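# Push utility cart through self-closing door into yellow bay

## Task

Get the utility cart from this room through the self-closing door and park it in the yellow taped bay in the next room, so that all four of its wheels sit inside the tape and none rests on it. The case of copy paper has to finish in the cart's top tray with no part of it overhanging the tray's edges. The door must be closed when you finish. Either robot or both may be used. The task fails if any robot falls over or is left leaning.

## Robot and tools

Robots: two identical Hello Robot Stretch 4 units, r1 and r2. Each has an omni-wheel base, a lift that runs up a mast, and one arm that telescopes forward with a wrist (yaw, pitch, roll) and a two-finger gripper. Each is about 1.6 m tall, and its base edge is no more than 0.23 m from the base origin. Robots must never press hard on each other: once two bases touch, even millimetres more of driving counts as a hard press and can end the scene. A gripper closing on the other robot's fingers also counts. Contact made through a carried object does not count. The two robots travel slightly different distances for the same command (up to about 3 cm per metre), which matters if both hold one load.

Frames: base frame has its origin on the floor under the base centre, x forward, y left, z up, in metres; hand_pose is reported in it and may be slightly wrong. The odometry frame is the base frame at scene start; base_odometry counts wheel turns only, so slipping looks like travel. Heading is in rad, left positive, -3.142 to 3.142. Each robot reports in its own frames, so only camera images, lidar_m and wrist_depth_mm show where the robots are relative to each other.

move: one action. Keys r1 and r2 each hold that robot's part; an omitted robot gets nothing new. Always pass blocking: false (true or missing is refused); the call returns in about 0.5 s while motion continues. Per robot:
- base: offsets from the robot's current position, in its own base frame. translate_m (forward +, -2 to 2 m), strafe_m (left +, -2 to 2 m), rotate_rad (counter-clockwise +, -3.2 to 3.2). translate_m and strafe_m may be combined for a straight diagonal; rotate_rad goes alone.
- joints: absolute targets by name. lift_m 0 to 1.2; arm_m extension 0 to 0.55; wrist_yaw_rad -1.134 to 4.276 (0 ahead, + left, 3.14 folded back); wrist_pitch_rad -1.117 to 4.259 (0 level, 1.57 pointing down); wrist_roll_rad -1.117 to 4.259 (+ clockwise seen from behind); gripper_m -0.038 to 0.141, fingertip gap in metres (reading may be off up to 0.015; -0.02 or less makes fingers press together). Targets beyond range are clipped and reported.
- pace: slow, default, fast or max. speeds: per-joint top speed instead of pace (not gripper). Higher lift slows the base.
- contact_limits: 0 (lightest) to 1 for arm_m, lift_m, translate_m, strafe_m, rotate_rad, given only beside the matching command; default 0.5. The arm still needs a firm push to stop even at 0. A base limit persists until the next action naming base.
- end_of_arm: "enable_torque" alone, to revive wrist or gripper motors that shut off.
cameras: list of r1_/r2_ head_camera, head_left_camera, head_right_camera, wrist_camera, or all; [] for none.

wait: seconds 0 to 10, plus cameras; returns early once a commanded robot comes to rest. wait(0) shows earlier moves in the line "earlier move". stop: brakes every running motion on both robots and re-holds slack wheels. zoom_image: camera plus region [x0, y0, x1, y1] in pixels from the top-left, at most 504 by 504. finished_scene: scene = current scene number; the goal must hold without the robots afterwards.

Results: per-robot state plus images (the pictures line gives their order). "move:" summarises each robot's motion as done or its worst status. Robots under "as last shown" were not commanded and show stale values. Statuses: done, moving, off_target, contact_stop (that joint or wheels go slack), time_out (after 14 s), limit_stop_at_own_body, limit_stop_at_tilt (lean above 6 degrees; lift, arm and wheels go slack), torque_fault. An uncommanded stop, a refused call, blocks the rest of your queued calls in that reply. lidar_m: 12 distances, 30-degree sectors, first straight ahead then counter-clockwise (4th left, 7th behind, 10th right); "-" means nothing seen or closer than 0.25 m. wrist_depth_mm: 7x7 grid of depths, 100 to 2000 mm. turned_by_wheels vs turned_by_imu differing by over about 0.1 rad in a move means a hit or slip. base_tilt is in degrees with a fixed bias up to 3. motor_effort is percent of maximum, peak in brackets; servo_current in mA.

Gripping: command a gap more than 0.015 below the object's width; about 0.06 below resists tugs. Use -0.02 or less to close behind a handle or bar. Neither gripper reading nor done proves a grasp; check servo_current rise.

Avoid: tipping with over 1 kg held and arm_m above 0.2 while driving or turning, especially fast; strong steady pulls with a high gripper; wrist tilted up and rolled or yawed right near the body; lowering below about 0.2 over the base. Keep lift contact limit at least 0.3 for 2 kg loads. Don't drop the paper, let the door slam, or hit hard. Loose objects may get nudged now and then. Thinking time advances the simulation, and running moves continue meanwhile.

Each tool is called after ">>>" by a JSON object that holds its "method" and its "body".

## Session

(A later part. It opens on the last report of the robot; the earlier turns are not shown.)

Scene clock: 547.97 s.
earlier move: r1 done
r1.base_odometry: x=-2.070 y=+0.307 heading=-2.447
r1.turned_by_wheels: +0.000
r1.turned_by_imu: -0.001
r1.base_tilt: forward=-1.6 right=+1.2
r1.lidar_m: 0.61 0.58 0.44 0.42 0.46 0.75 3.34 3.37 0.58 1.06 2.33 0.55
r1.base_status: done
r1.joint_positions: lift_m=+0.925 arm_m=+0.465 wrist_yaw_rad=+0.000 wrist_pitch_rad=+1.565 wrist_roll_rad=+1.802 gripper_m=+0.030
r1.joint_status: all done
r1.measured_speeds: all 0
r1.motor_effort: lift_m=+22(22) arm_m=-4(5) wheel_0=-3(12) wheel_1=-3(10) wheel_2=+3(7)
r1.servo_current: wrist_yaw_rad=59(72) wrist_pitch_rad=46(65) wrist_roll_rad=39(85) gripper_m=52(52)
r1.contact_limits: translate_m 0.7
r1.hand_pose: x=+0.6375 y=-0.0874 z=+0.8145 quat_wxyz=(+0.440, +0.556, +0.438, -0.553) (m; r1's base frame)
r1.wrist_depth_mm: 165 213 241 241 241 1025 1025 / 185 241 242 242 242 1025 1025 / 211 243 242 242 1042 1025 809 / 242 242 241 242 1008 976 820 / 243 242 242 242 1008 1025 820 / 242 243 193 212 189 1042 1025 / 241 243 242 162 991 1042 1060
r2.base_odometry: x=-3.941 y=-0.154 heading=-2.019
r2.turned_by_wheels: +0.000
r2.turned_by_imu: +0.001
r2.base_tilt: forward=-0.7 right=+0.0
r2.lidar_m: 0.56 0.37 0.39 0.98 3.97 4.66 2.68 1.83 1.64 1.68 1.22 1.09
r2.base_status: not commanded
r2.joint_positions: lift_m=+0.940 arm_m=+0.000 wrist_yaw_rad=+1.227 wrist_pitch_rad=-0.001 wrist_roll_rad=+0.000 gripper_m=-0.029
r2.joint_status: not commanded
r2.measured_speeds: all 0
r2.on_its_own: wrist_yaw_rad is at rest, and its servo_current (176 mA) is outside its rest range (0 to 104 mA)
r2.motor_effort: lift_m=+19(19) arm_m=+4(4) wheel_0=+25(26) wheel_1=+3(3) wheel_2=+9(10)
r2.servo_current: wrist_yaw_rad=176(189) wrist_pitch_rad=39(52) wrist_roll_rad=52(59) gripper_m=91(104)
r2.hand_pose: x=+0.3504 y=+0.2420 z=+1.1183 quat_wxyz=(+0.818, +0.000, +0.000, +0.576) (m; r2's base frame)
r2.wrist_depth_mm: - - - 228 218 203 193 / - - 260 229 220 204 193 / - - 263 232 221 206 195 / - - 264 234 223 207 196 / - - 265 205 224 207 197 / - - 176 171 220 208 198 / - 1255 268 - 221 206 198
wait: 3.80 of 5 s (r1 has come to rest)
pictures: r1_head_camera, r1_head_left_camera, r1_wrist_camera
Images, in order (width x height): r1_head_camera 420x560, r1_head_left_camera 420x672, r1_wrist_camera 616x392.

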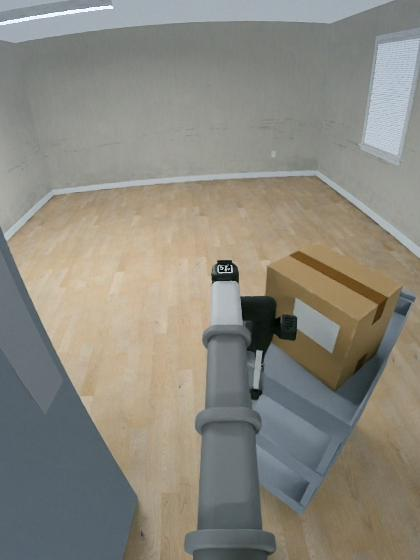

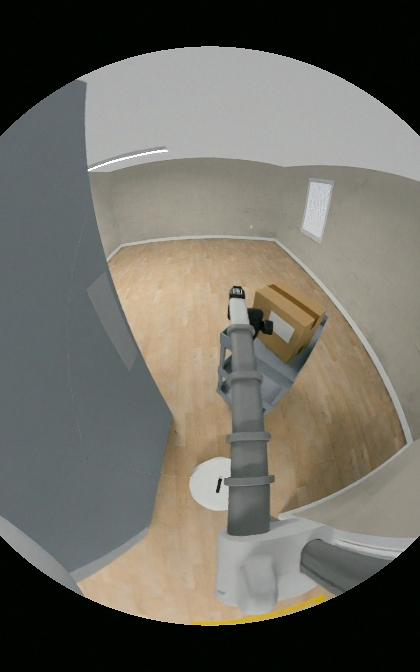

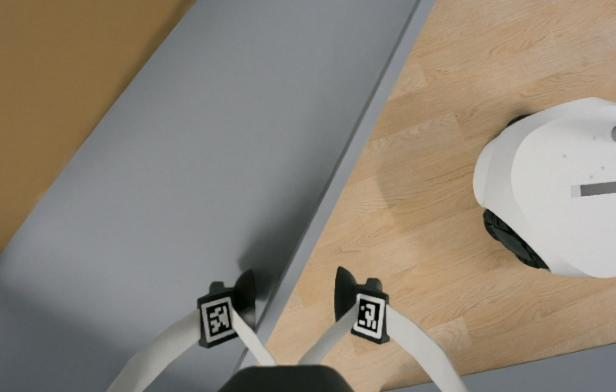

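>>> {"method": "move", "body": {"blocking": false, "r1": {"joints":{"gripper_m":0.07}}, "cameras": []}}

>>> {"method": "wait", "body": {"seconds": 1, "cameras": []}}

>>> {"method": "move", "body": {"blocking": false, "r1": {"base":{"strafe_m":0.01},"joints":{"wrist_roll_rad":2.25},"speeds":{"wrist_roll_rad":0.6}}, "cameras": []}}

>>> {"method": "wait", "body": {"seconds": 2, "cameras": ["r1_wrist_camera"]}}

>>> {"method": "move", "body": {"blocking": false, "r1": {"joints":{"gripper_m":-0.038}}, "cameras": []}}

>>> {"method": "wait", "body": {"seconds": 1.5, "cameras": ["r1_wrist_camera"]}}

>>> {"method": "move", "body": {"blocking": false, "r1": {"joints":{"wrist_roll_rad":1.7},"speeds":{"wrist_roll_rad":0.15}}, "cameras": []}}

>>> {"method": "wait", "body": {"seconds": 5, "cameras": ["r1_wrist_camera","r1_head_camera"]}}

Scene clock: 563.50 s.
move: r1 moving
r1.base_odometry: x=-2.070 y=+0.307 heading=-2.447
r1.turned_by_wheels: +0.000
r1.turned_by_imu: +0.000
r1.base_tilt: forward=-1.6 right=+1.2
r1.lidar_m: 0.61 0.59 0.45 0.42 0.46 0.72 3.34 3.37 0.58 1.06 2.32 0.54
r1.base_status: not commanded
r1.joint_positions: lift_m=+0.925 arm_m=+0.465 wrist_yaw_rad=+0.000 wrist_pitch_rad=+1.568 wrist_roll_rad=+1.802 gripper_m=+0.049
r1.joint_status: gripper_m moving
r1.measured_speeds: translate_m=+0.000 strafe_m=+0.000 rotate_rad=+0.001 lift_m=+0.000 arm_m=+0.000 wrist_yaw_rad=+0.000 wrist_pitch_rad=+0.000 wrist_roll_rad=-0.001
r1.motor_effort: lift_m=+22(22) arm_m=-4(4) wheel_0=-3(3) wheel_1=-3(3) wheel_2=+3(3)
r1.servo_current: wrist_yaw_rad=52(65) wrist_pitch_rad=39(46) wrist_roll_rad=39(65) gripper_m=59(91)
r1.contact_limits: translate_m 0.7
r1.hand_pose: x=+0.6367 y=-0.0874 z=+0.8145 quat_wxyz=(+0.440, +0.555, +0.438, -0.553) (m; r1's base frame)
r1.wrist_depth_mm: 172 219 243 243 242 1042 1025 / 191 241 243 244 1042 1042 1042 / 216 242 242 243 1042 1025 820 / 241 240 242 242 1042 891 831 / 241 242 243 243 1025 1042 831 / 242 242 195 1025 191 1042 1025 / 241 241 242 143 1025 1025 1025
r2.base_odometry: x=-3.941 y=-0.154 heading=-2.019
r2.turned_by_wheels: +0.000
r2.turned_by_imu: +0.000
r2.base_tilt: forward=-0.7 right=+0.0
r2.lidar_m: 0.54 0.34 0.41 0.99 3.97 4.66 2.72 1.79 1.65 1.69 1.22 1.12
r2.base_status: not commanded
r2.joint_positions: lift_m=+0.940 arm_m=+0.000 wrist_yaw_rad=+1.227 wrist_pitch_rad=-0.001 wrist_roll_rad=+0.000 gripper_m=-0.029
r2.joint_status: not commanded
r2.measured_speeds: all 0
r2.motor_effort: lift_m=+19(19) arm_m=+4(4) wheel_0=+25(25) wheel_1=+2(3) wheel_2=+10(10)
r2.servo_current: wrist_yaw_rad=163(182) wrist_pitch_rad=46(46) wrist_roll_rad=46(52) gripper_m=98(98)
r2.hand_pose: x=+0.3504 y=+0.2420 z=+1.1183 quat_wxyz=(+0.818, +0.000, +0.000, +0.576) (m; r2's base frame)
r2.wrist_depth_mm: - - - 229 220 203 193 / - - 260 231 220 203 194 / - - 263 231 221 206 194 / - - 264 232 222 206 196 / - - 265 204 224 208 198 / - - 175 171 220 208 198 / - 1205 267 - 221 206 199
pictures: none
No camera images: "cameras" was empty.

Scene clock: 564.23 s.
earlier move: r1 done
r1.base_odometry: x=-2.070 y=+0.307 heading=-2.447
r1.turned_by_wheels: +0.000
r1.turned_by_imu: +0.000
r1.base_tilt: forward=-1.6 right=+1.3
r1.lidar_m: 0.60 0.58 0.45 0.43 0.46 0.72 3.34 3.38 0.58 1.06 2.32 0.52
r1.base_status: not commanded
r1.joint_positions: lift_m=+0.925 arm_m=+0.465 wrist_yaw_rad=+0.000 wrist_pitch_rad=+1.569 wrist_roll_rad=+1.802 gripper_m=+0.070
r1.joint_status: all done
r1.measured_speeds: all 0
r1.motor_effort: lift_m=+22(22) arm_m=-4(4) wheel_0=-2(3) wheel_1=-2(3) wheel_2=+3(3)
r1.servo_current: wrist_yaw_rad=39(65) wrist_pitch_rad=39(46) wrist_roll_rad=59(65) gripper_m=46(91)
r1.contact_limits: translate_m 0.7
r1.hand_pose: x=+0.6365 y=-0.0874 z=+0.8145 quat_wxyz=(+0.440, +0.555, +0.439, -0.554) (m; r1's base frame)
r1.wrist_depth_mm: 171 222 242 243 244 1042 1042 / 193 242 242 243 1042 1042 1060 / 219 242 242 243 1060 1025 842 / 240 242 242 243 1042 904 820 / 241 242 243 243 1025 1025 831 / 241 241 198 1025 190 1042 1042 / 240 240 241 143 1042 1025 -
r2.base_odometry: x=-3.941 y=-0.154 heading=-2.019
r2.turned_by_wheels: +0.000
r2.turned_by_imu: +0.000
r2.base_tilt: forward=-0.7 right=+0.0
r2.lidar_m: 0.54 0.32 0.38 1.01 3.95 4.67 2.71 1.79 1.64 1.68 1.22 1.11
r2.base_status: not commanded
r2.joint_positions: lift_m=+0.940 arm_m=+0.000 wrist_yaw_rad=+1.227 wrist_pitch_rad=-0.001 wrist_roll_rad=+0.000 gripper_m=-0.029
r2.joint_status: not commanded
r2.measured_speeds: all 0
r2.on_its_own: wrist_yaw_rad is at rest, and its servo_current (182 mA) is outside its rest range (0 to 104 mA)
r2.motor_effort: lift_m=+19(19) arm_m=+3(4) wheel_0=+25(26) wheel_1=+2(3) wheel_2=+9(10)
r2.servo_current: wrist_yaw_rad=182(182) wrist_pitch_rad=46(46) wrist_roll_rad=46(59) gripper_m=91(104)
r2.hand_pose: x=+0.3504 y=+0.2420 z=+1.1183 quat_wxyz=(+0.818, +0.000, +0.000, +0.576) (m; r2's base frame)
r2.wrist_depth_mm: - - - 229 218 203 193 / - - 262 231 220 204 194 / - - 262 230 221 205 195 / - - 263 231 221 206 196 / - - 265 204 224 208 197 / - - 176 170 220 208 198 / - 1205 270 - 222 207 198
wait: 0.73 of 1 s (r1 has come to rest)
pictures: none
No camera images: "cameras" was empty.

Scene clock: 564.73 s.
move: r1 moving
r1.base_odometry: x=-2.064 y=+0.299 heading=-2.447
r1.turned_by_wheels: +0.000
r1.turned_by_imu: +0.000
r1.base_tilt: forward=-1.6 right=+1.3
r1.lidar_m: 0.59 0.58 0.43 0.41 0.46 0.74 3.35 3.37 0.57 1.07 2.34 0.55
r1.base_status: strafe_m moving
r1.joint_positions: lift_m=+0.925 arm_m=+0.465 wrist_yaw_rad=+0.000 wrist_pitch_rad=+1.569 wrist_roll_rad=+2.042 gripper_m=+0.070
r1.joint_status: wrist_roll_rad moving
r1.measured_speeds: translate_m=+0.000 strafe_m=+0.000 rotate_rad=+0.000 lift_m=+0.000 arm_m=+0.000 wrist_yaw_rad=+0.000 wrist_pitch_rad=+0.000 wrist_roll_rad=+0.594
r1.motor_effort: lift_m=+22(22) arm_m=-3(4) wheel_0=-3(9) wheel_1=+2(8) wheel_2=+0(2)
r1.servo_current: wrist_yaw_rad=33(78) wrist_pitch_rad=39(46) wrist_roll_rad=59(78) gripper_m=46(46)
r1.hand_pose: x=+0.6365 y=-0.0874 z=+0.8145 quat_wxyz=(+0.370, +0.603, +0.369, -0.602) (m; r1's base frame)
r1.wrist_depth_mm: 198 241 243 243 1042 1025 1025 / 208 243 243 243 1042 904 831 / 231 241 242 1042 1042 831 831 / 241 241 242 1025 1025 1025 842 / 240 242 243 1008 1042 1042 1042 / 241 242 190 1025 191 1060 1042 / 241 241 241 143 1042 - -
r2.base_odometry: x=-3.941 y=-0.154 heading=-2.019
r2.turned_by_wheels: +0.000
r2.turned_by_imu: +0.000
r2.base_tilt: forward=-0.7 right=+0.0
r2.lidar_m: 0.53 0.36 0.40 0.98 3.95 4.67 2.69 1.79 1.65 1.67 1.22 1.10
r2.base_status: not commanded
r2.joint_positions: lift_m=+0.940 arm_m=+0.000 wrist_yaw_rad=+1.227 wrist_pitch_rad=-0.001 wrist_roll_rad=+0.000 gripper_m=-0.029
r2.joint_status: not commanded
r2.measured_speeds: all 0
r2.motor_effort: lift_m=+19(19) arm_m=+4(4) wheel_0=+25(25) wheel_1=+3(3) wheel_2=+10(10)
r2.servo_current: wrist_yaw_rad=169(182) wrist_pitch_rad=33(46) wrist_roll_rad=46(52) gripper_m=98(98)
r2.hand_pose: x=+0.3504 y=+0.2420 z=+1.1183 quat_wxyz=(+0.818, +0.000, +0.000, +0.576) (m; r2's base frame)
r2.wrist_depth_mm: - - - 229 219 203 192 / - - 259 231 220 204 193 / - - 263 231 221 205 195 / - - 264 233 223 206 196 / - - 265 204 224 207 196 / - - 176 170 219 208 197 / - 1229 268 - 222 207 198
pictures: none
No camera images: "cameras" was empty.

Scene clock: 565.47 s.
earlier move: r1 done
r1.base_odometry: x=-2.064 y=+0.299 heading=-2.447
r1.turned_by_wheels: +0.000
r1.turned_by_imu: +0.000
r1.base_tilt: forward=-1.6 right=+1.3
r1.lidar_m: 0.60 0.59 0.44 0.39 0.46 0.72 3.32 3.38 0.57 1.03 2.34 0.54
r1.base_status: done
r1.joint_positions: lift_m=+0.925 arm_m=+0.465 wrist_yaw_rad=+0.000 wrist_pitch_rad=+1.569 wrist_roll_rad=+2.247 gripper_m=+0.070
r1.joint_status: all done
r1.measured_speeds: all 0
r1.motor_effort: lift_m=+22(22) arm_m=-4(4) wheel_0=-3(9) wheel_1=+2(8) wheel_2=+0(2)
r1.servo_current: wrist_yaw_rad=39(78) wrist_pitch_rad=46(46) wrist_roll_rad=46(78) gripper_m=39(46)
r1.hand_pose: x=+0.6365 y=-0.0874 z=+0.8145 quat_wxyz=(+0.306, +0.638, +0.306, -0.637) (m; r1's base frame)
r1.wrist_depth_mm: 214 243 243 1025 1025 831 820 / 223 243 242 1025 1042 820 820 / 236 242 244 1025 1042 904 820 / 243 243 242 1008 1042 1025 1025 / 242 242 242 1025 1025 1042 1025 / 242 242 195 1042 190 1025 - / 243 243 242 143 1025 - -
r2.base_odometry: x=-3.941 y=-0.154 heading=-2.019
r2.turned_by_wheels: +0.000
r2.turned_by_imu: +0.000
r2.base_tilt: forward=-0.7 right=+0.0
r2.lidar_m: 0.55 0.35 0.40 0.98 3.97 4.66 2.71 1.77 1.64 1.70 1.21 1.10
r2.base_status: not commanded
r2.joint_positions: lift_m=+0.940 arm_m=+0.000 wrist_yaw_rad=+1.227 wrist_pitch_rad=-0.001 wrist_roll_rad=+0.000 gripper_m=-0.029
r2.joint_status: not commanded
r2.measured_speeds: all 0
r2.on_its_own: wrist_yaw_rad is at rest, and its servo_current (169 mA) is outside its rest range (0 to 104 mA)
r2.motor_effort: lift_m=+19(19) arm_m=+4(4) wheel_0=+25(26) wheel_1=+3(3) wheel_2=+10(10)
r2.servo_current: wrist_yaw_rad=169(182) wrist_pitch_rad=39(46) wrist_roll_rad=52(59) gripper_m=91(104)
r2.hand_pose: x=+0.3504 y=+0.2420 z=+1.1183 quat_wxyz=(+0.818, +0.000, +0.000, +0.576) (m; r2's base frame)
r2.wrist_depth_mm: - - - 228 219 204 192 / - - 262 231 220 204 194 / - - 262 231 221 206 195 / - - 265 233 223 207 196 / - - 265 204 225 208 196 / - - 176 170 220 208 198 / - 1205 268 - 222 207 198
wait: 0.73 of 2 s (r1 has come to rest)
pictures: r1_wrist_camera
Images, in order (width x height): r1_wrist_camera 616x392.

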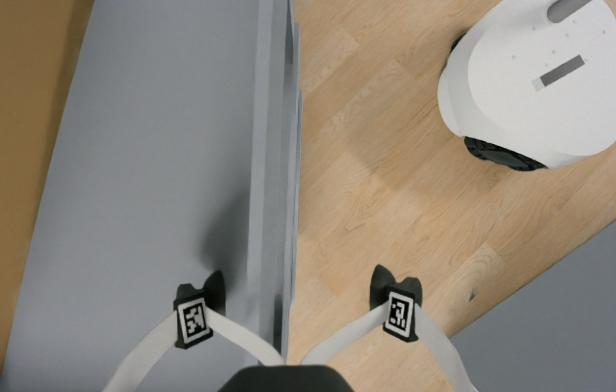

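Scene clock: 565.97 s.
move: r1 moving
r1.base_odometry: x=-2.064 y=+0.299 heading=-2.447
r1.turned_by_wheels: +0.000
r1.turned_by_imu: +0.000
r1.base_tilt: forward=-1.5 right=+1.3
r1.lidar_m: 0.59 0.58 0.43 0.40 0.45 0.72 3.33 3.36 0.60 1.06 2.34 0.53
r1.base_status: not commanded
r1.joint_positions: lift_m=+0.925 arm_m=+0.465 wrist_yaw_rad=+0.000 wrist_pitch_rad=+1.569 wrist_roll_rad=+2.248 gripper_m=+0.051
r1.joint_status: gripper_m moving
r1.measured_speeds: translate_m=+0.000 strafe_m=+0.000 rotate_rad=+0.000 lift_m=+0.000 arm_m=+0.000 wrist_yaw_rad=+0.000 wrist_pitch_rad=+0.000 wrist_roll_rad=+0.002
r1.motor_effort: lift_m=+22(22) arm_m=-4(4) wheel_0=-3(3) wheel_1=+2(3) wheel_2=+0(0)
r1.servo_current: wrist_yaw_rad=39(59) wrist_pitch_rad=39(46) wrist_roll_rad=39(52) gripper_m=117(117)
r1.hand_pose: x=+0.6365 y=-0.0874 z=+0.8145 quat_wxyz=(+0.306, +0.638, +0.305, -0.637) (m; r1's base frame)
r1.wrist_depth_mm: 211 242 243 1025 1025 820 831 / 222 243 242 1042 1025 809 820 / 234 242 243 1008 1025 904 831 / 242 242 243 1025 1025 1042 1008 / 243 242 242 1042 1042 1008 1008 / 244 243 194 1025 190 1025 - / 243 242 244 143 1025 - -
r2.base_odometry: x=-3.941 y=-0.154 heading=-2.019
r2.turned_by_wheels: +0.000
r2.turned_by_imu: +0.000
r2.base_tilt: forward=-0.7 right=+0.0
r2.lidar_m: 0.55 0.33 0.43 1.00 3.97 4.68 2.70 1.78 1.63 1.68 1.23 1.12
r2.base_status: not commanded
r2.joint_positions: lift_m=+0.940 arm_m=+0.000 wrist_yaw_rad=+1.227 wrist_pitch_rad=-0.001 wrist_roll_rad=+0.000 gripper_m=-0.029
r2.joint_status: not commanded
r2.measured_speeds: all 0
r2.motor_effort: lift_m=+19(19) arm_m=+4(4) wheel_0=+26(26) wheel_1=+2(3) wheel_2=+9(10)
r2.servo_current: wrist_yaw_rad=182(182) wrist_pitch_rad=39(46) wrist_roll_rad=39(52) gripper_m=91(98)
r2.hand_pose: x=+0.3504 y=+0.2420 z=+1.1183 quat_wxyz=(+0.818, +0.000, +0.000, +0.576) (m; r2's base frame)
r2.wrist_depth_mm: - - - 229 219 203 192 / - - 260 231 220 204 193 / - - 262 232 221 206 195 / - - 264 232 222 206 196 / - - 265 204 224 208 197 / - - 176 170 220 208 198 / - 1205 270 - 221 206 198
pictures: none
No camera images: "cameras" was empty.

Scene clock: 567.23 s.
earlier move: r1 done
r1.base_odometry: x=-2.064 y=+0.299 heading=-2.447
r1.turned_by_wheels: +0.000
r1.turned_by_imu: -0.001
r1.base_tilt: forward=-1.5 right=+1.3
r1.lidar_m: 0.59 0.58 0.43 0.43 0.44 0.71 3.34 3.39 0.59 1.07 2.34 0.52
r1.base_status: not commanded
r1.joint_positions: lift_m=+0.925 arm_m=+0.465 wrist_yaw_rad=+0.000 wrist_pitch_rad=+1.568 wrist_roll_rad=+2.249 gripper_m=-0.037
r1.joint_status: all done
r1.measured_speeds: all 0
r1.motor_effort: lift_m=+22(22) arm_m=-3(4) wheel_0=-6(6) wheel_1=+0(3) wheel_2=+0(0)
r1.servo_current: wrist_yaw_rad=39(72) wrist_pitch_rad=33(52) wrist_roll_rad=52(65) gripper_m=78(182)
r1.hand_pose: x=+0.6368 y=-0.0874 z=+0.8145 quat_wxyz=(+0.306, +0.639, +0.305, -0.637) (m; r1's base frame)
r1.wrist_depth_mm: 200 242 241 1025 1042 820 809 / 208 243 241 1042 1042 820 820 / 217 241 241 1042 1025 946 820 / 234 240 241 1042 1025 1025 1042 / 241 240 241 241 1025 1025 1025 / 241 241 185 186 1008 1025 - / 241 154 241 171 1025 - -
r2.base_odometry: x=-3.941 y=-0.154 heading=-2.019
r2.turned_by_wheels: +0.000
r2.turned_by_imu: +0.000
r2.base_tilt: forward=-0.7 right=+0.0
r2.lidar_m: 0.56 0.35 0.39 1.00 3.99 4.69 2.71 1.79 1.64 1.69 1.24 1.11
r2.base_status: not commanded
r2.joint_positions: lift_m=+0.940 arm_m=+0.000 wrist_yaw_rad=+1.227 wrist_pitch_rad=-0.001 wrist_roll_rad=+0.000 gripper_m=-0.029
r2.joint_status: not commanded
r2.measured_speeds: all 0
r2.on_its_own: wrist_yaw_rad is at rest, and its servo_current (163 mA) is outside its rest range (0 to 104 mA)
r2.motor_effort: lift_m=+19(19) arm_m=+4(4) wheel_0=+25(26) wheel_1=+2(3) wheel_2=+10(10)
r2.servo_current: wrist_yaw_rad=163(182) wrist_pitch_rad=39(46) wrist_roll_rad=52(59) gripper_m=85(104)
r2.hand_pose: x=+0.3504 y=+0.2420 z=+1.1183 quat_wxyz=(+0.818, +0.000, +0.000, +0.576) (m; r2's base frame)
r2.wrist_depth_mm: - - - 229 219 203 193 / - - 259 231 220 203 193 / - - 263 231 222 206 195 / - - 265 232 222 206 196 / - - 265 204 224 208 196 / - - 177 170 220 209 198 / - - 1205 - 222 206 198
wait: 1.27 of 1.5 s (r1 has come to rest)
pictures: r1_wrist_camera
Images, in order (width x height): r1_wrist_camera 616x392.

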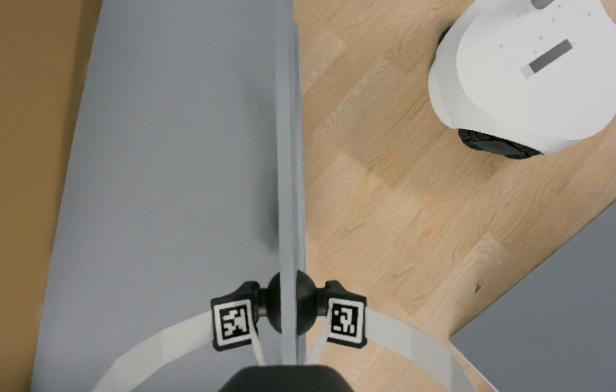

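Scene clock: 567.73 s.
move: r1 moving
r1.base_odometry: x=-2.064 y=+0.299 heading=-2.447
r1.turned_by_wheels: +0.000
r1.turned_by_imu: +0.000
r1.base_tilt: forward=-1.6 right=+1.3
r1.lidar_m: 0.58 0.58 0.43 0.41 0.45 0.71 3.34 3.38 0.55 1.08 2.32 0.51
r1.base_status: not commanded
r1.joint_positions: lift_m=+0.925 arm_m=+0.465 wrist_yaw_rad=+0.000 wrist_pitch_rad=+1.568 wrist_roll_rad=+2.189 gripper_m=-0.037
r1.joint_status: wrist_roll_rad moving
r1.measured_speeds: translate_m=+0.000 strafe_m=+0.000 rotate_rad=+0.000 lift_m=+0.000 arm_m=+0.000 wrist_yaw_rad=+0.000 wrist_pitch_rad=+0.000 wrist_roll_rad=-0.146
r1.motor_effort: lift_m=+22(22) arm_m=-3(4) wheel_0=-6(6) wheel_1=+0(1) wheel_2=+0(0)
r1.servo_current: wrist_yaw_rad=33(65) wrist_pitch_rad=39(52) wrist_roll_rad=46(72) gripper_m=78(78)
r1.hand_pose: x=+0.6368 y=-0.0874 z=+0.8145 quat_wxyz=(+0.325, +0.629, +0.324, -0.627) (m; r1's base frame)
r1.wrist_depth_mm: 195 241 242 241 1025 820 820 / 201 241 241 241 1025 820 831 / 209 241 241 241 1025 891 809 / 230 241 242 241 1042 1008 1025 / 242 242 241 242 1025 1025 1025 / 240 240 186 196 1008 1042 - / 240 154 241 179 1025 - -
r2.base_odometry: x=-3.941 y=-0.154 heading=-2.019
r2.turned_by_wheels: +0.000
r2.turned_by_imu: +0.000
r2.base_tilt: forward=-0.7 right=+0.0
r2.lidar_m: 0.55 0.34 0.41 1.01 3.94 4.68 2.70 1.78 1.64 1.68 1.24 1.12
r2.base_status: not commanded
r2.joint_positions: lift_m=+0.940 arm_m=+0.000 wrist_yaw_rad=+1.227 wrist_pitch_rad=-0.001 wrist_roll_rad=+0.000 gripper_m=-0.029
r2.joint_status: not commanded
r2.measured_speeds: all 0
r2.motor_effort: lift_m=+19(19) arm_m=+4(4) wheel_0=+25(26) wheel_1=+2(3) wheel_2=+10(10)
r2.servo_current: wrist_yaw_rad=176(176) wrist_pitch_rad=39(39) wrist_roll_rad=52(65) gripper_m=98(98)
r2.hand_pose: x=+0.3504 y=+0.2420 z=+1.1183 quat_wxyz=(+0.818, +0.000, +0.000, +0.576) (m; r2's base frame)
r2.wrist_depth_mm: - - - 229 218 203 192 / - - 259 231 219 204 194 / - - 263 231 221 206 195 / - - 264 232 222 206 195 / - - 266 204 224 207 198 / - - 178 170 220 208 198 / - - 1205 - 222 206 198
pictures: none
No camera images: "cameras" was empty.

Scene clock: 571.30 s.
earlier move: r1 done
r1.base_odometry: x=-2.064 y=+0.299 heading=-2.447
r1.turned_by_wheels: +0.000
r1.turned_by_imu: +0.000
r1.base_tilt: forward=-1.6 right=+1.3
r1.lidar_m: 0.60 0.58 0.41 0.39 0.45 0.72 3.34 3.36 0.59 1.06 2.34 0.52
r1.base_status: not commanded
r1.joint_positions: lift_m=+0.925 arm_m=+0.465 wrist_yaw_rad=+0.000 wrist_pitch_rad=+1.568 wrist_roll_rad=+1.707 gripper_m=-0.037
r1.joint_status: all done
r1.measured_speeds: all 0
r1.motor_effort: lift_m=+22(22) arm_m=-3(4) wheel_0=-6(6) wheel_1=+0(1) wheel_2=-1(1)
r1.servo_current: wrist_yaw_rad=46(65) wrist_pitch_rad=46(52) wrist_roll_rad=52(91) gripper_m=72(85)
r1.hand_pose: x=+0.6368 y=-0.0874 z=+0.8145 quat_wxyz=(+0.466, +0.534, +0.464, -0.532) (m; r1's base frame)
r1.wrist_depth_mm: 154 198 240 241 241 1025 1025 / 174 231 241 241 241 1025 1042 / 204 240 240 240 241 1025 820 / 240 241 240 241 1025 946 820 / 240 240 240 241 1025 1042 820 / 240 240 182 195 183 1042 1042 / 240 154 240 148 1025 138 1008
r2.base_odometry: x=-3.941 y=-0.154 heading=-2.019
r2.turned_by_wheels: +0.000
r2.turned_by_imu: +0.001
r2.base_tilt: forward=-0.7 right=+0.0
r2.lidar_m: 0.54 0.34 0.43 1.00 4.00 4.68 2.71 1.79 1.64 1.68 1.22 1.11
r2.base_status: not commanded
r2.joint_positions: lift_m=+0.940 arm_m=+0.000 wrist_yaw_rad=+1.227 wrist_pitch_rad=-0.001 wrist_roll_rad=+0.000 gripper_m=-0.029
r2.joint_status: not commanded
r2.measured_speeds: all 0
r2.on_its_own: wrist_yaw_rad is at rest, and its servo_current (176 mA) is outside its rest range (0 to 104 mA)
r2.motor_effort: lift_m=+19(19) arm_m=+4(4) wheel_0=+25(26) wheel_1=+3(3) wheel_2=+10(10)
r2.servo_current: wrist_yaw_rad=176(189) wrist_pitch_rad=46(46) wrist_roll_rad=52(65) gripper_m=98(104)
r2.hand_pose: x=+0.3504 y=+0.2420 z=+1.1183 quat_wxyz=(+0.818, +0.000, +0.000, +0.576) (m; r2's base frame)
r2.wrist_depth_mm: - - - 228 219 203 193 / - - 262 231 220 204 194 / - - 263 232 220 206 194 / - - 265 233 223 207 195 / - - 265 204 224 206 196 / - - 177 170 220 208 197 / - - 1205 - 222 207 198
wait: 3.57 of 5 s (r1 has come to rest)
pictures: r1_head_camera, r1_wrist_camera
Images, in order (width x height): r1_head_camera 420x560, r1_wrist_camera 616x392.

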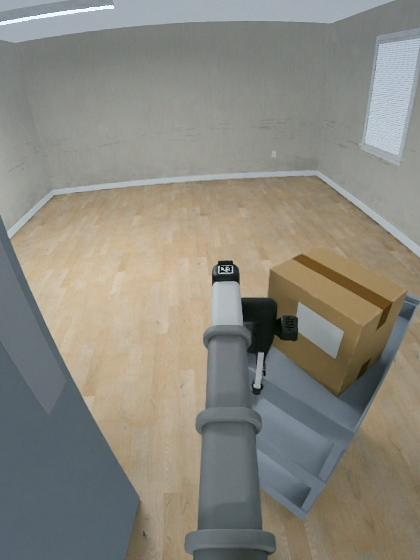

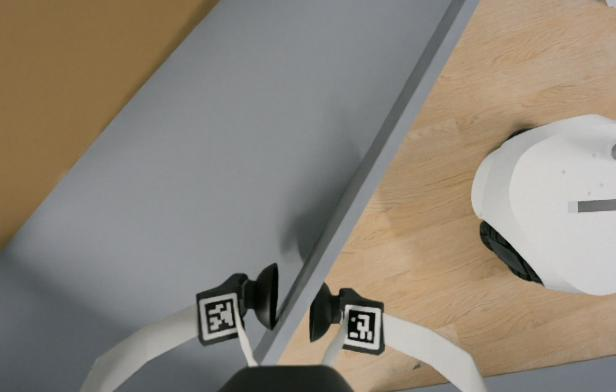

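>>> {"method": "move", "body": {"blocking": false, "r1": {"base":{"strafe_m":-0.2},"pace":"slow","contact_limits":{"strafe_m":0.7}}, "cameras": []}}

>>> {"method": "wait", "body": {"seconds": 4, "cameras": ["r1_head_camera","r1_wrist_camera"]}}

Scene clock: 586.73 s.
move: r1 moving
r1.base_odometry: x=-2.073 y=+0.310 heading=-2.446
r1.turned_by_wheels: +0.001
r1.turned_by_imu: +0.001
r1.base_tilt: forward=-1.5 right=+1.3
r1.lidar_m: 0.59 0.57 0.45 0.42 0.44 0.74 3.32 3.38 0.58 1.06 2.32 0.49
r1.base_status: strafe_m moving
r1.joint_positions: lift_m=+0.925 arm_m=+0.465 wrist_yaw_rad=+0.000 wrist_pitch_rad=+1.568 wrist_roll_rad=+1.707 gripper_m=-0.037
r1.joint_status: not commanded
r1.measured_speeds: translate_m=-0.001 strafe_m=-0.055 rotate_rad=+0.005 lift_m=+0.000 arm_m=+0.000 wrist_yaw_rad=+0.000 wrist_pitch_rad=+0.000 wrist_roll_rad=+0.000
r1.motor_effort: lift_m=+22(22) arm_m=-4(4) wheel_0=+11(11) wheel_1=-4(10) wheel_2=+1(2)
r1.servo_current: wrist_yaw_rad=59(59) wrist_pitch_rad=46(46) wrist_roll_rad=59(72) gripper_m=78(85)
r1.contact_limits: strafe_m 0.7
r1.hand_pose: x=+0.6368 y=-0.0874 z=+0.8145 quat_wxyz=(+0.466, +0.534, +0.464, -0.532) (m; r1's base frame)
r1.wrist_depth_mm: 148 190 239 239 239 240 1025 / 167 224 239 240 239 1042 1042 / 200 240 238 239 226 1025 809 / 238 239 240 239 239 917 820 / 239 241 240 240 1025 1025 831 / 241 240 183 197 1025 1042 1042 / 239 152 241 162 179 143 1025
r2.base_odometry: x=-3.941 y=-0.154 heading=-2.019
r2.turned_by_wheels: +0.000
r2.turned_by_imu: +0.000
r2.base_tilt: forward=-0.7 right=+0.0
r2.lidar_m: 0.55 0.34 0.41 0.96 3.94 4.68 2.71 1.81 1.63 1.70 1.23 1.10
r2.base_status: not commanded
r2.joint_positions: lift_m=+0.940 arm_m=+0.000 wrist_yaw_rad=+1.227 wrist_pitch_rad=-0.001 wrist_roll_rad=+0.000 gripper_m=-0.029
r2.joint_status: not commanded
r2.measured_speeds: all 0
r2.motor_effort: lift_m=+19(19) arm_m=+4(4) wheel_0=+25(25) wheel_1=+2(3) wheel_2=+9(10)
r2.servo_current: wrist_yaw_rad=182(182) wrist_pitch_rad=39(46) wrist_roll_rad=46(59) gripper_m=98(98)
r2.hand_pose: x=+0.3504 y=+0.2420 z=+1.1183 quat_wxyz=(+0.818, +0.000, +0.000, +0.576) (m; r2's base frame)
r2.wrist_depth_mm: - - - 229 219 204 192 / - - 260 231 220 204 193 / - - 263 231 221 205 195 / - - 265 233 223 206 196 / - - 266 204 224 207 196 / - - 178 170 220 208 197 / - - 1182 - 222 206 198
pictures: none
No camera images: "cameras" was empty.

Scene clock: 589.40 s.
earlier move: r1 done
r1.base_odometry: x=-2.192 y=+0.452 heading=-2.447
r1.turned_by_wheels: -0.001
r1.turned_by_imu: +0.000
r1.base_tilt: forward=-1.6 right=+1.3
r1.lidar_m: 0.57 4.21 0.64 0.61 0.68 3.37 3.33 0.43 0.45 1.00 2.14 0.54
r1.base_status: done
r1.joint_positions: lift_m=+0.925 arm_m=+0.465 wrist_yaw_rad=-0.003 wrist_pitch_rad=+1.580 wrist_roll_rad=+1.706 gripper_m=-0.037
r1.joint_status: not commanded
r1.measured_speeds: all 0
r1.motor_effort: lift_m=+22(22) arm_m=+4(4) wheel_0=+6(23) wheel_1=-2(10) wheel_2=-1(8)
r1.servo_current: wrist_yaw_rad=59(72) wrist_pitch_rad=65(65) wrist_roll_rad=65(85) gripper_m=78(85)
r1.contact_limits: strafe_m 0.7
r1.hand_pose: x=+0.6330 y=-0.0874 z=+0.8145 quat_wxyz=(+0.462, +0.531, +0.467, -0.536) (m; r1's base frame)
r1.wrist_depth_mm: 153 211 238 240 241 1025 1042 / 170 236 238 240 242 1042 1060 / 190 236 238 240 1078 1042 842 / 213 236 237 239 1025 866 831 / 235 236 238 240 1042 960 842 / 236 236 186 200 182 1042 1042 / 235 236 237 155 1025 144 1042
r2.base_odometry: x=-3.941 y=-0.154 heading=-2.019
r2.turned_by_wheels: +0.000
r2.turned_by_imu: +0.000
r2.base_tilt: forward=-0.7 right=+0.0
r2.lidar_m: 0.54 0.34 0.41 1.17 3.95 4.67 2.72 1.79 1.65 1.69 1.24 1.12
r2.base_status: not commanded
r2.joint_positions: lift_m=+0.940 arm_m=+0.000 wrist_yaw_rad=+1.227 wrist_pitch_rad=-0.001 wrist_roll_rad=+0.000 gripper_m=-0.029
r2.joint_status: not commanded
r2.measured_speeds: all 0
r2.on_its_own: wrist_yaw_rad is at rest, and its servo_current (156 mA) is outside its rest range (0 to 104 mA)
r2.motor_effort: lift_m=+19(19) arm_m=+4(4) wheel_0=+25(26) wheel_1=+3(3) wheel_2=+10(10)
r2.servo_current: wrist_yaw_rad=156(182) wrist_pitch_rad=39(46) wrist_roll_rad=46(59) gripper_m=98(104)
r2.hand_pose: x=+0.3504 y=+0.2420 z=+1.1183 quat_wxyz=(+0.818, +0.000, +0.000, +0.576) (m; r2's base frame)
r2.wrist_depth_mm: - - - 229 219 203 192 / - - 260 231 220 204 193 / - - 262 231 222 205 195 / - - 265 233 222 207 196 / - - 265 204 224 207 197 / - - 175 171 221 208 198 / - - 1281 - 222 207 198
wait: 2.67 of 4 s (r1 has come to rest)
pictures: r1_head_camera, r1_wrist_camera
Images, in order (width x height): r1_head_camera 420x560, r1_wrist_camera 616x392.

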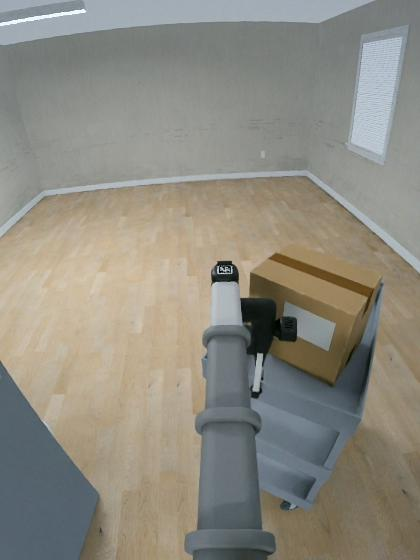

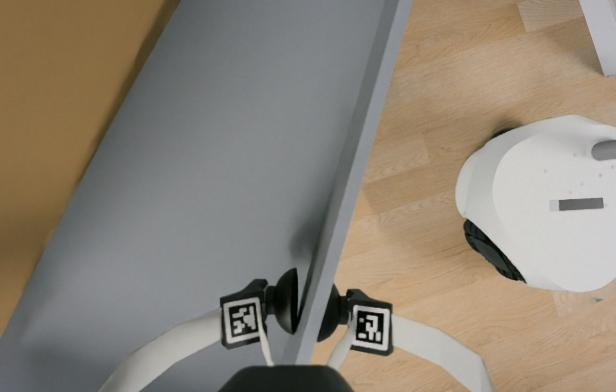

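>>> {"method": "move", "body": {"blocking": false, "r1": {"base":{"translate_m":-0.25,"strafe_m":0.04},"joints":{"wrist_roll_rad":1.9},"pace":"slow","contact_limits":{"translate_m":0.7}}, "cameras": []}}

>>> {"method": "wait", "body": {"seconds": 4, "cameras": ["r1_head_camera","r1_wrist_camera"]}}

Scene clock: 608.90 s.
move: r1 moving
r1.base_odometry: x=-2.181 y=+0.459 heading=-2.447
r1.turned_by_wheels: +0.000
r1.turned_by_imu: +0.000
r1.base_tilt: forward=-1.6 right=+1.3
r1.lidar_m: 0.60 4.21 0.62 0.60 0.66 3.39 3.31 0.42 0.44 0.98 2.13 0.56
r1.base_status: translate_m moving; strafe_m moving
r1.joint_positions: lift_m=+0.925 arm_m=+0.465 wrist_yaw_rad=-0.003 wrist_pitch_rad=+1.574 wrist_roll_rad=+1.898 gripper_m=-0.037
r1.joint_status: wrist_roll_rad moving
r1.measured_speeds: translate_m=-0.047 strafe_m=+0.008 rotate_rad=+0.001 lift_m=+0.000 arm_m=+0.000 wrist_yaw_rad=+0.000 wrist_pitch_rad=-0.048 wrist_roll_rad=+0.081
r1.motor_effort: lift_m=+22(22) arm_m=+4(4) wheel_0=-5(5) wheel_1=-4(6) wheel_2=+5(6)
r1.servo_current: wrist_yaw_rad=33(72) wrist_pitch_rad=46(65) wrist_roll_rad=52(85) gripper_m=78(85)
r1.contact_limits: translate_m 0.7
r1.hand_pose: x=+0.6347 y=-0.0874 z=+0.8145 quat_wxyz=(+0.411, +0.574, +0.412, -0.576) (m; r1's base frame)
r1.wrist_depth_mm: 180 239 240 242 1042 1042 1042 / 193 239 241 241 1042 1042 831 / 206 239 241 241 1042 854 831 / 223 239 240 240 1042 931 831 / 237 238 240 241 1042 1042 1042 / 238 239 184 198 186 1060 1060 / 238 152 240 162 1008 133 1042
r2.base_odometry: x=-3.941 y=-0.154 heading=-2.019
r2.turned_by_wheels: +0.000
r2.turned_by_imu: +0.000
r2.base_tilt: forward=-0.7 right=+0.0
r2.lidar_m: 0.55 0.33 0.42 1.14 3.95 4.67 2.69 1.82 1.66 1.66 1.21 1.13
r2.base_status: not commanded
r2.joint_positions: lift_m=+0.940 arm_m=+0.000 wrist_yaw_rad=+1.227 wrist_pitch_rad=-0.001 wrist_roll_rad=+0.000 gripper_m=-0.029
r2.joint_status: not commanded
r2.measured_speeds: all 0
r2.motor_effort: lift_m=+19(19) arm_m=+4(4) wheel_0=+25(26) wheel_1=+2(3) wheel_2=+10(10)
r2.servo_current: wrist_yaw_rad=176(182) wrist_pitch_rad=39(46) wrist_roll_rad=46(52) gripper_m=98(98)
r2.hand_pose: x=+0.3504 y=+0.2420 z=+1.1183 quat_wxyz=(+0.818, +0.000, +0.000, +0.576) (m; r2's base frame)
r2.wrist_depth_mm: - - - 228 220 203 192 / - - 260 231 219 204 193 / - - 262 231 221 205 195 / - - 263 233 223 206 196 / - - 265 204 225 208 196 / - - 176 170 220 208 198 / - - 1255 - 222 206 198
pictures: none
No camera images: "cameras" was empty.

Scene clock: 612.20 s.
earlier move: r1 done
r1.base_odometry: x=-1.974 y=+0.581 heading=-2.449
r1.turned_by_wheels: -0.001
r1.turned_by_imu: -0.003
r1.base_tilt: forward=-1.6 right=+1.3
r1.lidar_m: 0.62 0.82 0.60 0.59 0.66 3.26 3.07 3.10 0.31 0.30 2.20 0.65
r1.base_status: done
r1.joint_positions: lift_m=+0.925 arm_m=+0.465 wrist_yaw_rad=+0.001 wrist_pitch_rad=+1.555 wrist_roll_rad=+1.899 gripper_m=-0.037
r1.joint_status: all done
r1.measured_speeds: all 0
r1.motor_effort: lift_m=+22(22) arm_m=-4(4) wheel_0=-14(17) wheel_1=-6(9) wheel_2=-1(9)
r1.servo_current: wrist_yaw_rad=52(72) wrist_pitch_rad=72(91) wrist_roll_rad=39(85) gripper_m=72(85)
r1.contact_limits: translate_m 0.7
r1.hand_pose: x=+0.6407 y=-0.0874 z=+0.8146 quat_wxyz=(+0.415, +0.579, +0.409, -0.570) (m; r1's base frame)
r1.wrist_depth_mm: 247 244 244 1025 1025 1042 1008 / 246 245 243 1025 1008 1025 1008 / 245 245 246 1025 1025 1025 809 / 246 246 243 1025 1008 1008 809 / 247 245 245 1042 1060 1008 917 / 247 245 197 185 1042 1042 1025 / 247 154 245 181 164 1008 1025
r2.base_odometry: x=-3.941 y=-0.154 heading=-2.019
r2.turned_by_wheels: +0.000
r2.turned_by_imu: +0.000
r2.base_tilt: forward=-0.8 right=+0.0
r2.lidar_m: 0.55 0.36 0.39 1.08 3.95 4.67 2.70 1.80 1.64 1.69 1.23 1.11
r2.base_status: not commanded
r2.joint_positions: lift_m=+0.940 arm_m=+0.000 wrist_yaw_rad=+1.227 wrist_pitch_rad=-0.001 wrist_roll_rad=+0.000 gripper_m=-0.029
r2.joint_status: not commanded
r2.measured_speeds: all 0
r2.on_its_own: wrist_yaw_rad is at rest, and its servo_current (182 mA) is outside its rest range (0 to 104 mA)
r2.motor_effort: lift_m=+19(19) arm_m=+4(4) wheel_0=+25(26) wheel_1=+3(3) wheel_2=+9(10)
r2.servo_current: wrist_yaw_rad=182(189) wrist_pitch_rad=46(52) wrist_roll_rad=46(59) gripper_m=91(104)
r2.hand_pose: x=+0.3504 y=+0.2420 z=+1.1183 quat_wxyz=(+0.818, +0.000, +0.000, +0.576) (m; r2's base frame)
r2.wrist_depth_mm: - - - 229 219 203 193 / - - 260 231 220 204 195 / - - 263 231 222 206 195 / - - 265 232 222 206 195 / - - 265 205 224 208 197 / - - 178 171 220 208 198 / - - - - 222 206 198
wait: 3.30 of 4 s (r1 has come to rest)
pictures: r1_head_camera, r1_wrist_camera
Images, in order (width x height): r1_head_camera 420x560, r1_wrist_camera 616x392.

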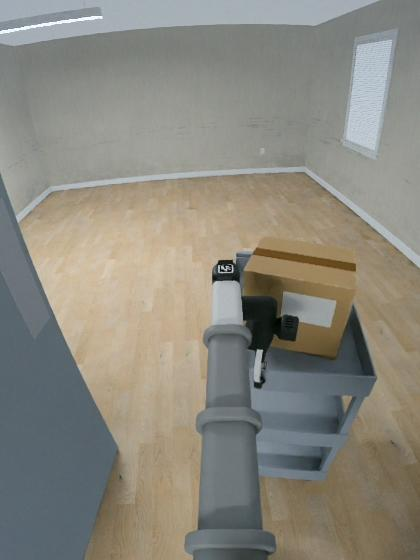

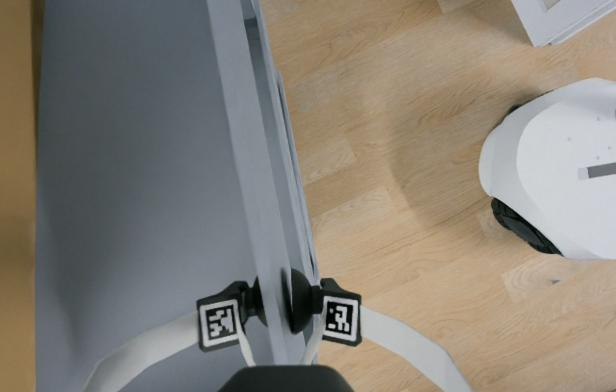

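>>> {"method": "move", "body": {"blocking": false, "r1": {"base":{"translate_m":-0.28,"strafe_m":0.17},"pace":"slow","contact_limits":{"translate_m":0.7}}, "cameras": []}}

>>> {"method": "wait", "body": {"seconds": 5, "cameras": ["r1_head_camera","r1_wrist_camera"]}}

Scene clock: 622.10 s.
move: r1 moving
r1.base_odometry: x=-1.960 y=+0.584 heading=-2.449
r1.turned_by_wheels: -0.001
r1.turned_by_imu: -0.001
r1.base_tilt: forward=-1.5 right=+1.3
r1.lidar_m: 0.63 0.79 0.61 0.57 0.65 3.27 3.05 3.10 0.30 0.31 2.19 0.63
r1.base_status: translate_m moving; strafe_m moving
r1.joint_positions: lift_m=+0.925 arm_m=+0.465 wrist_yaw_rad=+0.001 wrist_pitch_rad=+1.555 wrist_roll_rad=+1.899 gripper_m=-0.037
r1.joint_status: not commanded
r1.measured_speeds: translate_m=-0.047 strafe_m=+0.029 rotate_rad=+0.000 lift_m=+0.000 arm_m=+0.000 wrist_yaw_rad=+0.000 wrist_pitch_rad=+0.000 wrist_roll_rad=+0.000
r1.motor_effort: lift_m=+22(22) arm_m=-4(4) wheel_0=-16(17) wheel_1=-1(4) wheel_2=+3(5)
r1.servo_current: wrist_yaw_rad=46(65) wrist_pitch_rad=85(85) wrist_roll_rad=46(52) gripper_m=65(78)
r1.contact_limits: translate_m 0.7
r1.hand_pose: x=+0.6407 y=-0.0874 z=+0.8146 quat_wxyz=(+0.415, +0.579, +0.409, -0.570) (m; r1's base frame)
r1.wrist_depth_mm: 247 245 245 1025 1025 991 1008 / 247 246 245 1042 1042 1008 1008 / 247 246 245 1025 1042 1025 788 / 247 246 245 1025 1042 1025 809 / 248 246 246 1008 1008 1008 917 / 247 246 183 187 1008 1008 1042 / 247 153 245 179 151 1008 991
r2.base_odometry: x=-3.941 y=-0.154 heading=-2.019
r2.turned_by_wheels: +0.000
r2.turned_by_imu: +0.000
r2.base_tilt: forward=-0.7 right=+0.0
r2.lidar_m: 0.57 0.36 0.42 1.07 3.95 4.68 2.67 1.80 1.65 1.68 1.23 1.12
r2.base_status: not commanded
r2.joint_positions: lift_m=+0.940 arm_m=+0.000 wrist_yaw_rad=+1.227 wrist_pitch_rad=-0.001 wrist_roll_rad=+0.000 gripper_m=-0.029
r2.joint_status: not commanded
r2.measured_speeds: all 0
r2.motor_effort: lift_m=+19(19) arm_m=+4(4) wheel_0=+25(26) wheel_1=+2(3) wheel_2=+9(10)
r2.servo_current: wrist_yaw_rad=176(176) wrist_pitch_rad=39(46) wrist_roll_rad=46(59) gripper_m=91(98)
r2.hand_pose: x=+0.3504 y=+0.2420 z=+1.1183 quat_wxyz=(+0.818, +0.000, +0.000, +0.576) (m; r2's base frame)
r2.wrist_depth_mm: - - - 229 219 204 193 / - - 260 231 220 204 193 / - - 262 232 221 206 195 / - - 264 232 222 206 196 / - - 265 204 224 207 197 / - - 177 170 220 209 197 / - - - - 222 207 198
pictures: none
No camera images: "cameras" was empty.

Scene clock: 626.03 s.
earlier move: r1 done
r1.base_odometry: x=-1.650 y=+0.629 heading=-2.450
r1.turned_by_wheels: +0.000
r1.turned_by_imu: -0.002
r1.base_tilt: forward=-1.6 right=+1.3
r1.lidar_m: 0.62 0.61 0.46 0.45 2.40 3.02 2.81 2.85 2.53 0.47 0.50 0.65
r1.base_status: done
r1.joint_positions: lift_m=+0.925 arm_m=+0.465 wrist_yaw_rad=+0.001 wrist_pitch_rad=+1.569 wrist_roll_rad=+1.899 gripper_m=-0.037
r1.joint_status: not commanded
r1.measured_speeds: all 0
r1.motor_effort: lift_m=+22(22) arm_m=-4(4) wheel_0=-10(17) wheel_1=+1(4) wheel_2=-3(6)
r1.servo_current: wrist_yaw_rad=33(72) wrist_pitch_rad=39(91) wrist_roll_rad=52(72) gripper_m=72(78)
r1.contact_limits: translate_m 0.7
r1.hand_pose: x=+0.6367 y=-0.0874 z=+0.8145 quat_wxyz=(+0.412, +0.575, +0.412, -0.574) (m; r1's base frame)
r1.wrist_depth_mm: 243 245 243 1042 1042 1025 1042 / 242 244 242 1008 1025 1042 1042 / 242 242 243 1042 1025 931 820 / 242 242 243 1042 1025 917 820 / 240 242 243 1025 1042 1025 831 / 241 240 186 194 179 1025 1042 / 241 153 - 173 1042 133 1042
r2.base_odometry: x=-3.941 y=-0.154 heading=-2.019
r2.turned_by_wheels: +0.000
r2.turned_by_imu: +0.001
r2.base_tilt: forward=-0.7 right=+0.0
r2.lidar_m: 0.55 0.35 0.40 3.14 4.00 4.67 2.70 1.77 1.65 1.69 1.24 1.10
r2.base_status: not commanded
r2.joint_positions: lift_m=+0.940 arm_m=+0.000 wrist_yaw_rad=+1.227 wrist_pitch_rad=-0.001 wrist_roll_rad=+0.000 gripper_m=-0.029
r2.joint_status: not commanded
r2.measured_speeds: all 0
r2.on_its_own: wrist_yaw_rad is at rest, and its servo_current (182 mA) is outside its rest range (0 to 104 mA)
r2.motor_effort: lift_m=+19(19) arm_m=+4(4) wheel_0=+26(26) wheel_1=+2(3) wheel_2=+10(10)
r2.servo_current: wrist_yaw_rad=182(189) wrist_pitch_rad=39(52) wrist_roll_rad=33(59) gripper_m=98(104)
r2.hand_pose: x=+0.3504 y=+0.2420 z=+1.1183 quat_wxyz=(+0.818, +0.000, +0.000, +0.576) (m; r2's base frame)
r2.wrist_depth_mm: - - - 228 218 203 192 / - - 260 230 221 204 193 / - - 263 231 221 205 195 / - - 264 234 222 207 196 / - - 265 204 224 208 197 / - - 178 170 220 208 198 / - - - - 221 206 199
wait: 3.93 of 5 s (r1 has come to rest)
pictures: r1_head_camera, r1_wrist_camera
Images, in order (width x height): r1_head_camera 420x560, r1_wrist_camera 616x392.

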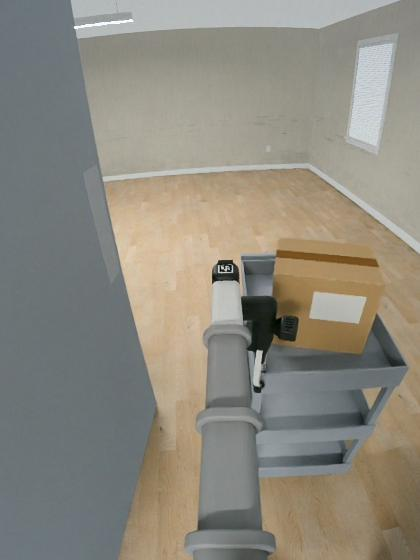

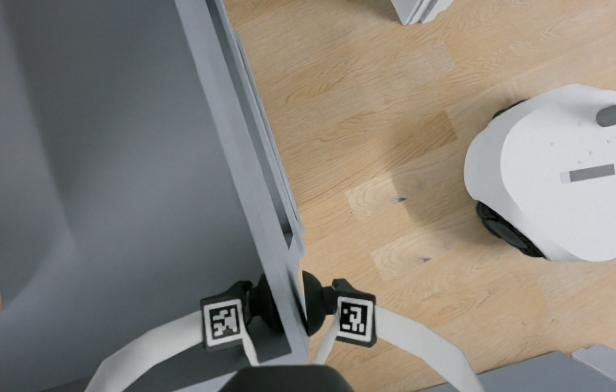

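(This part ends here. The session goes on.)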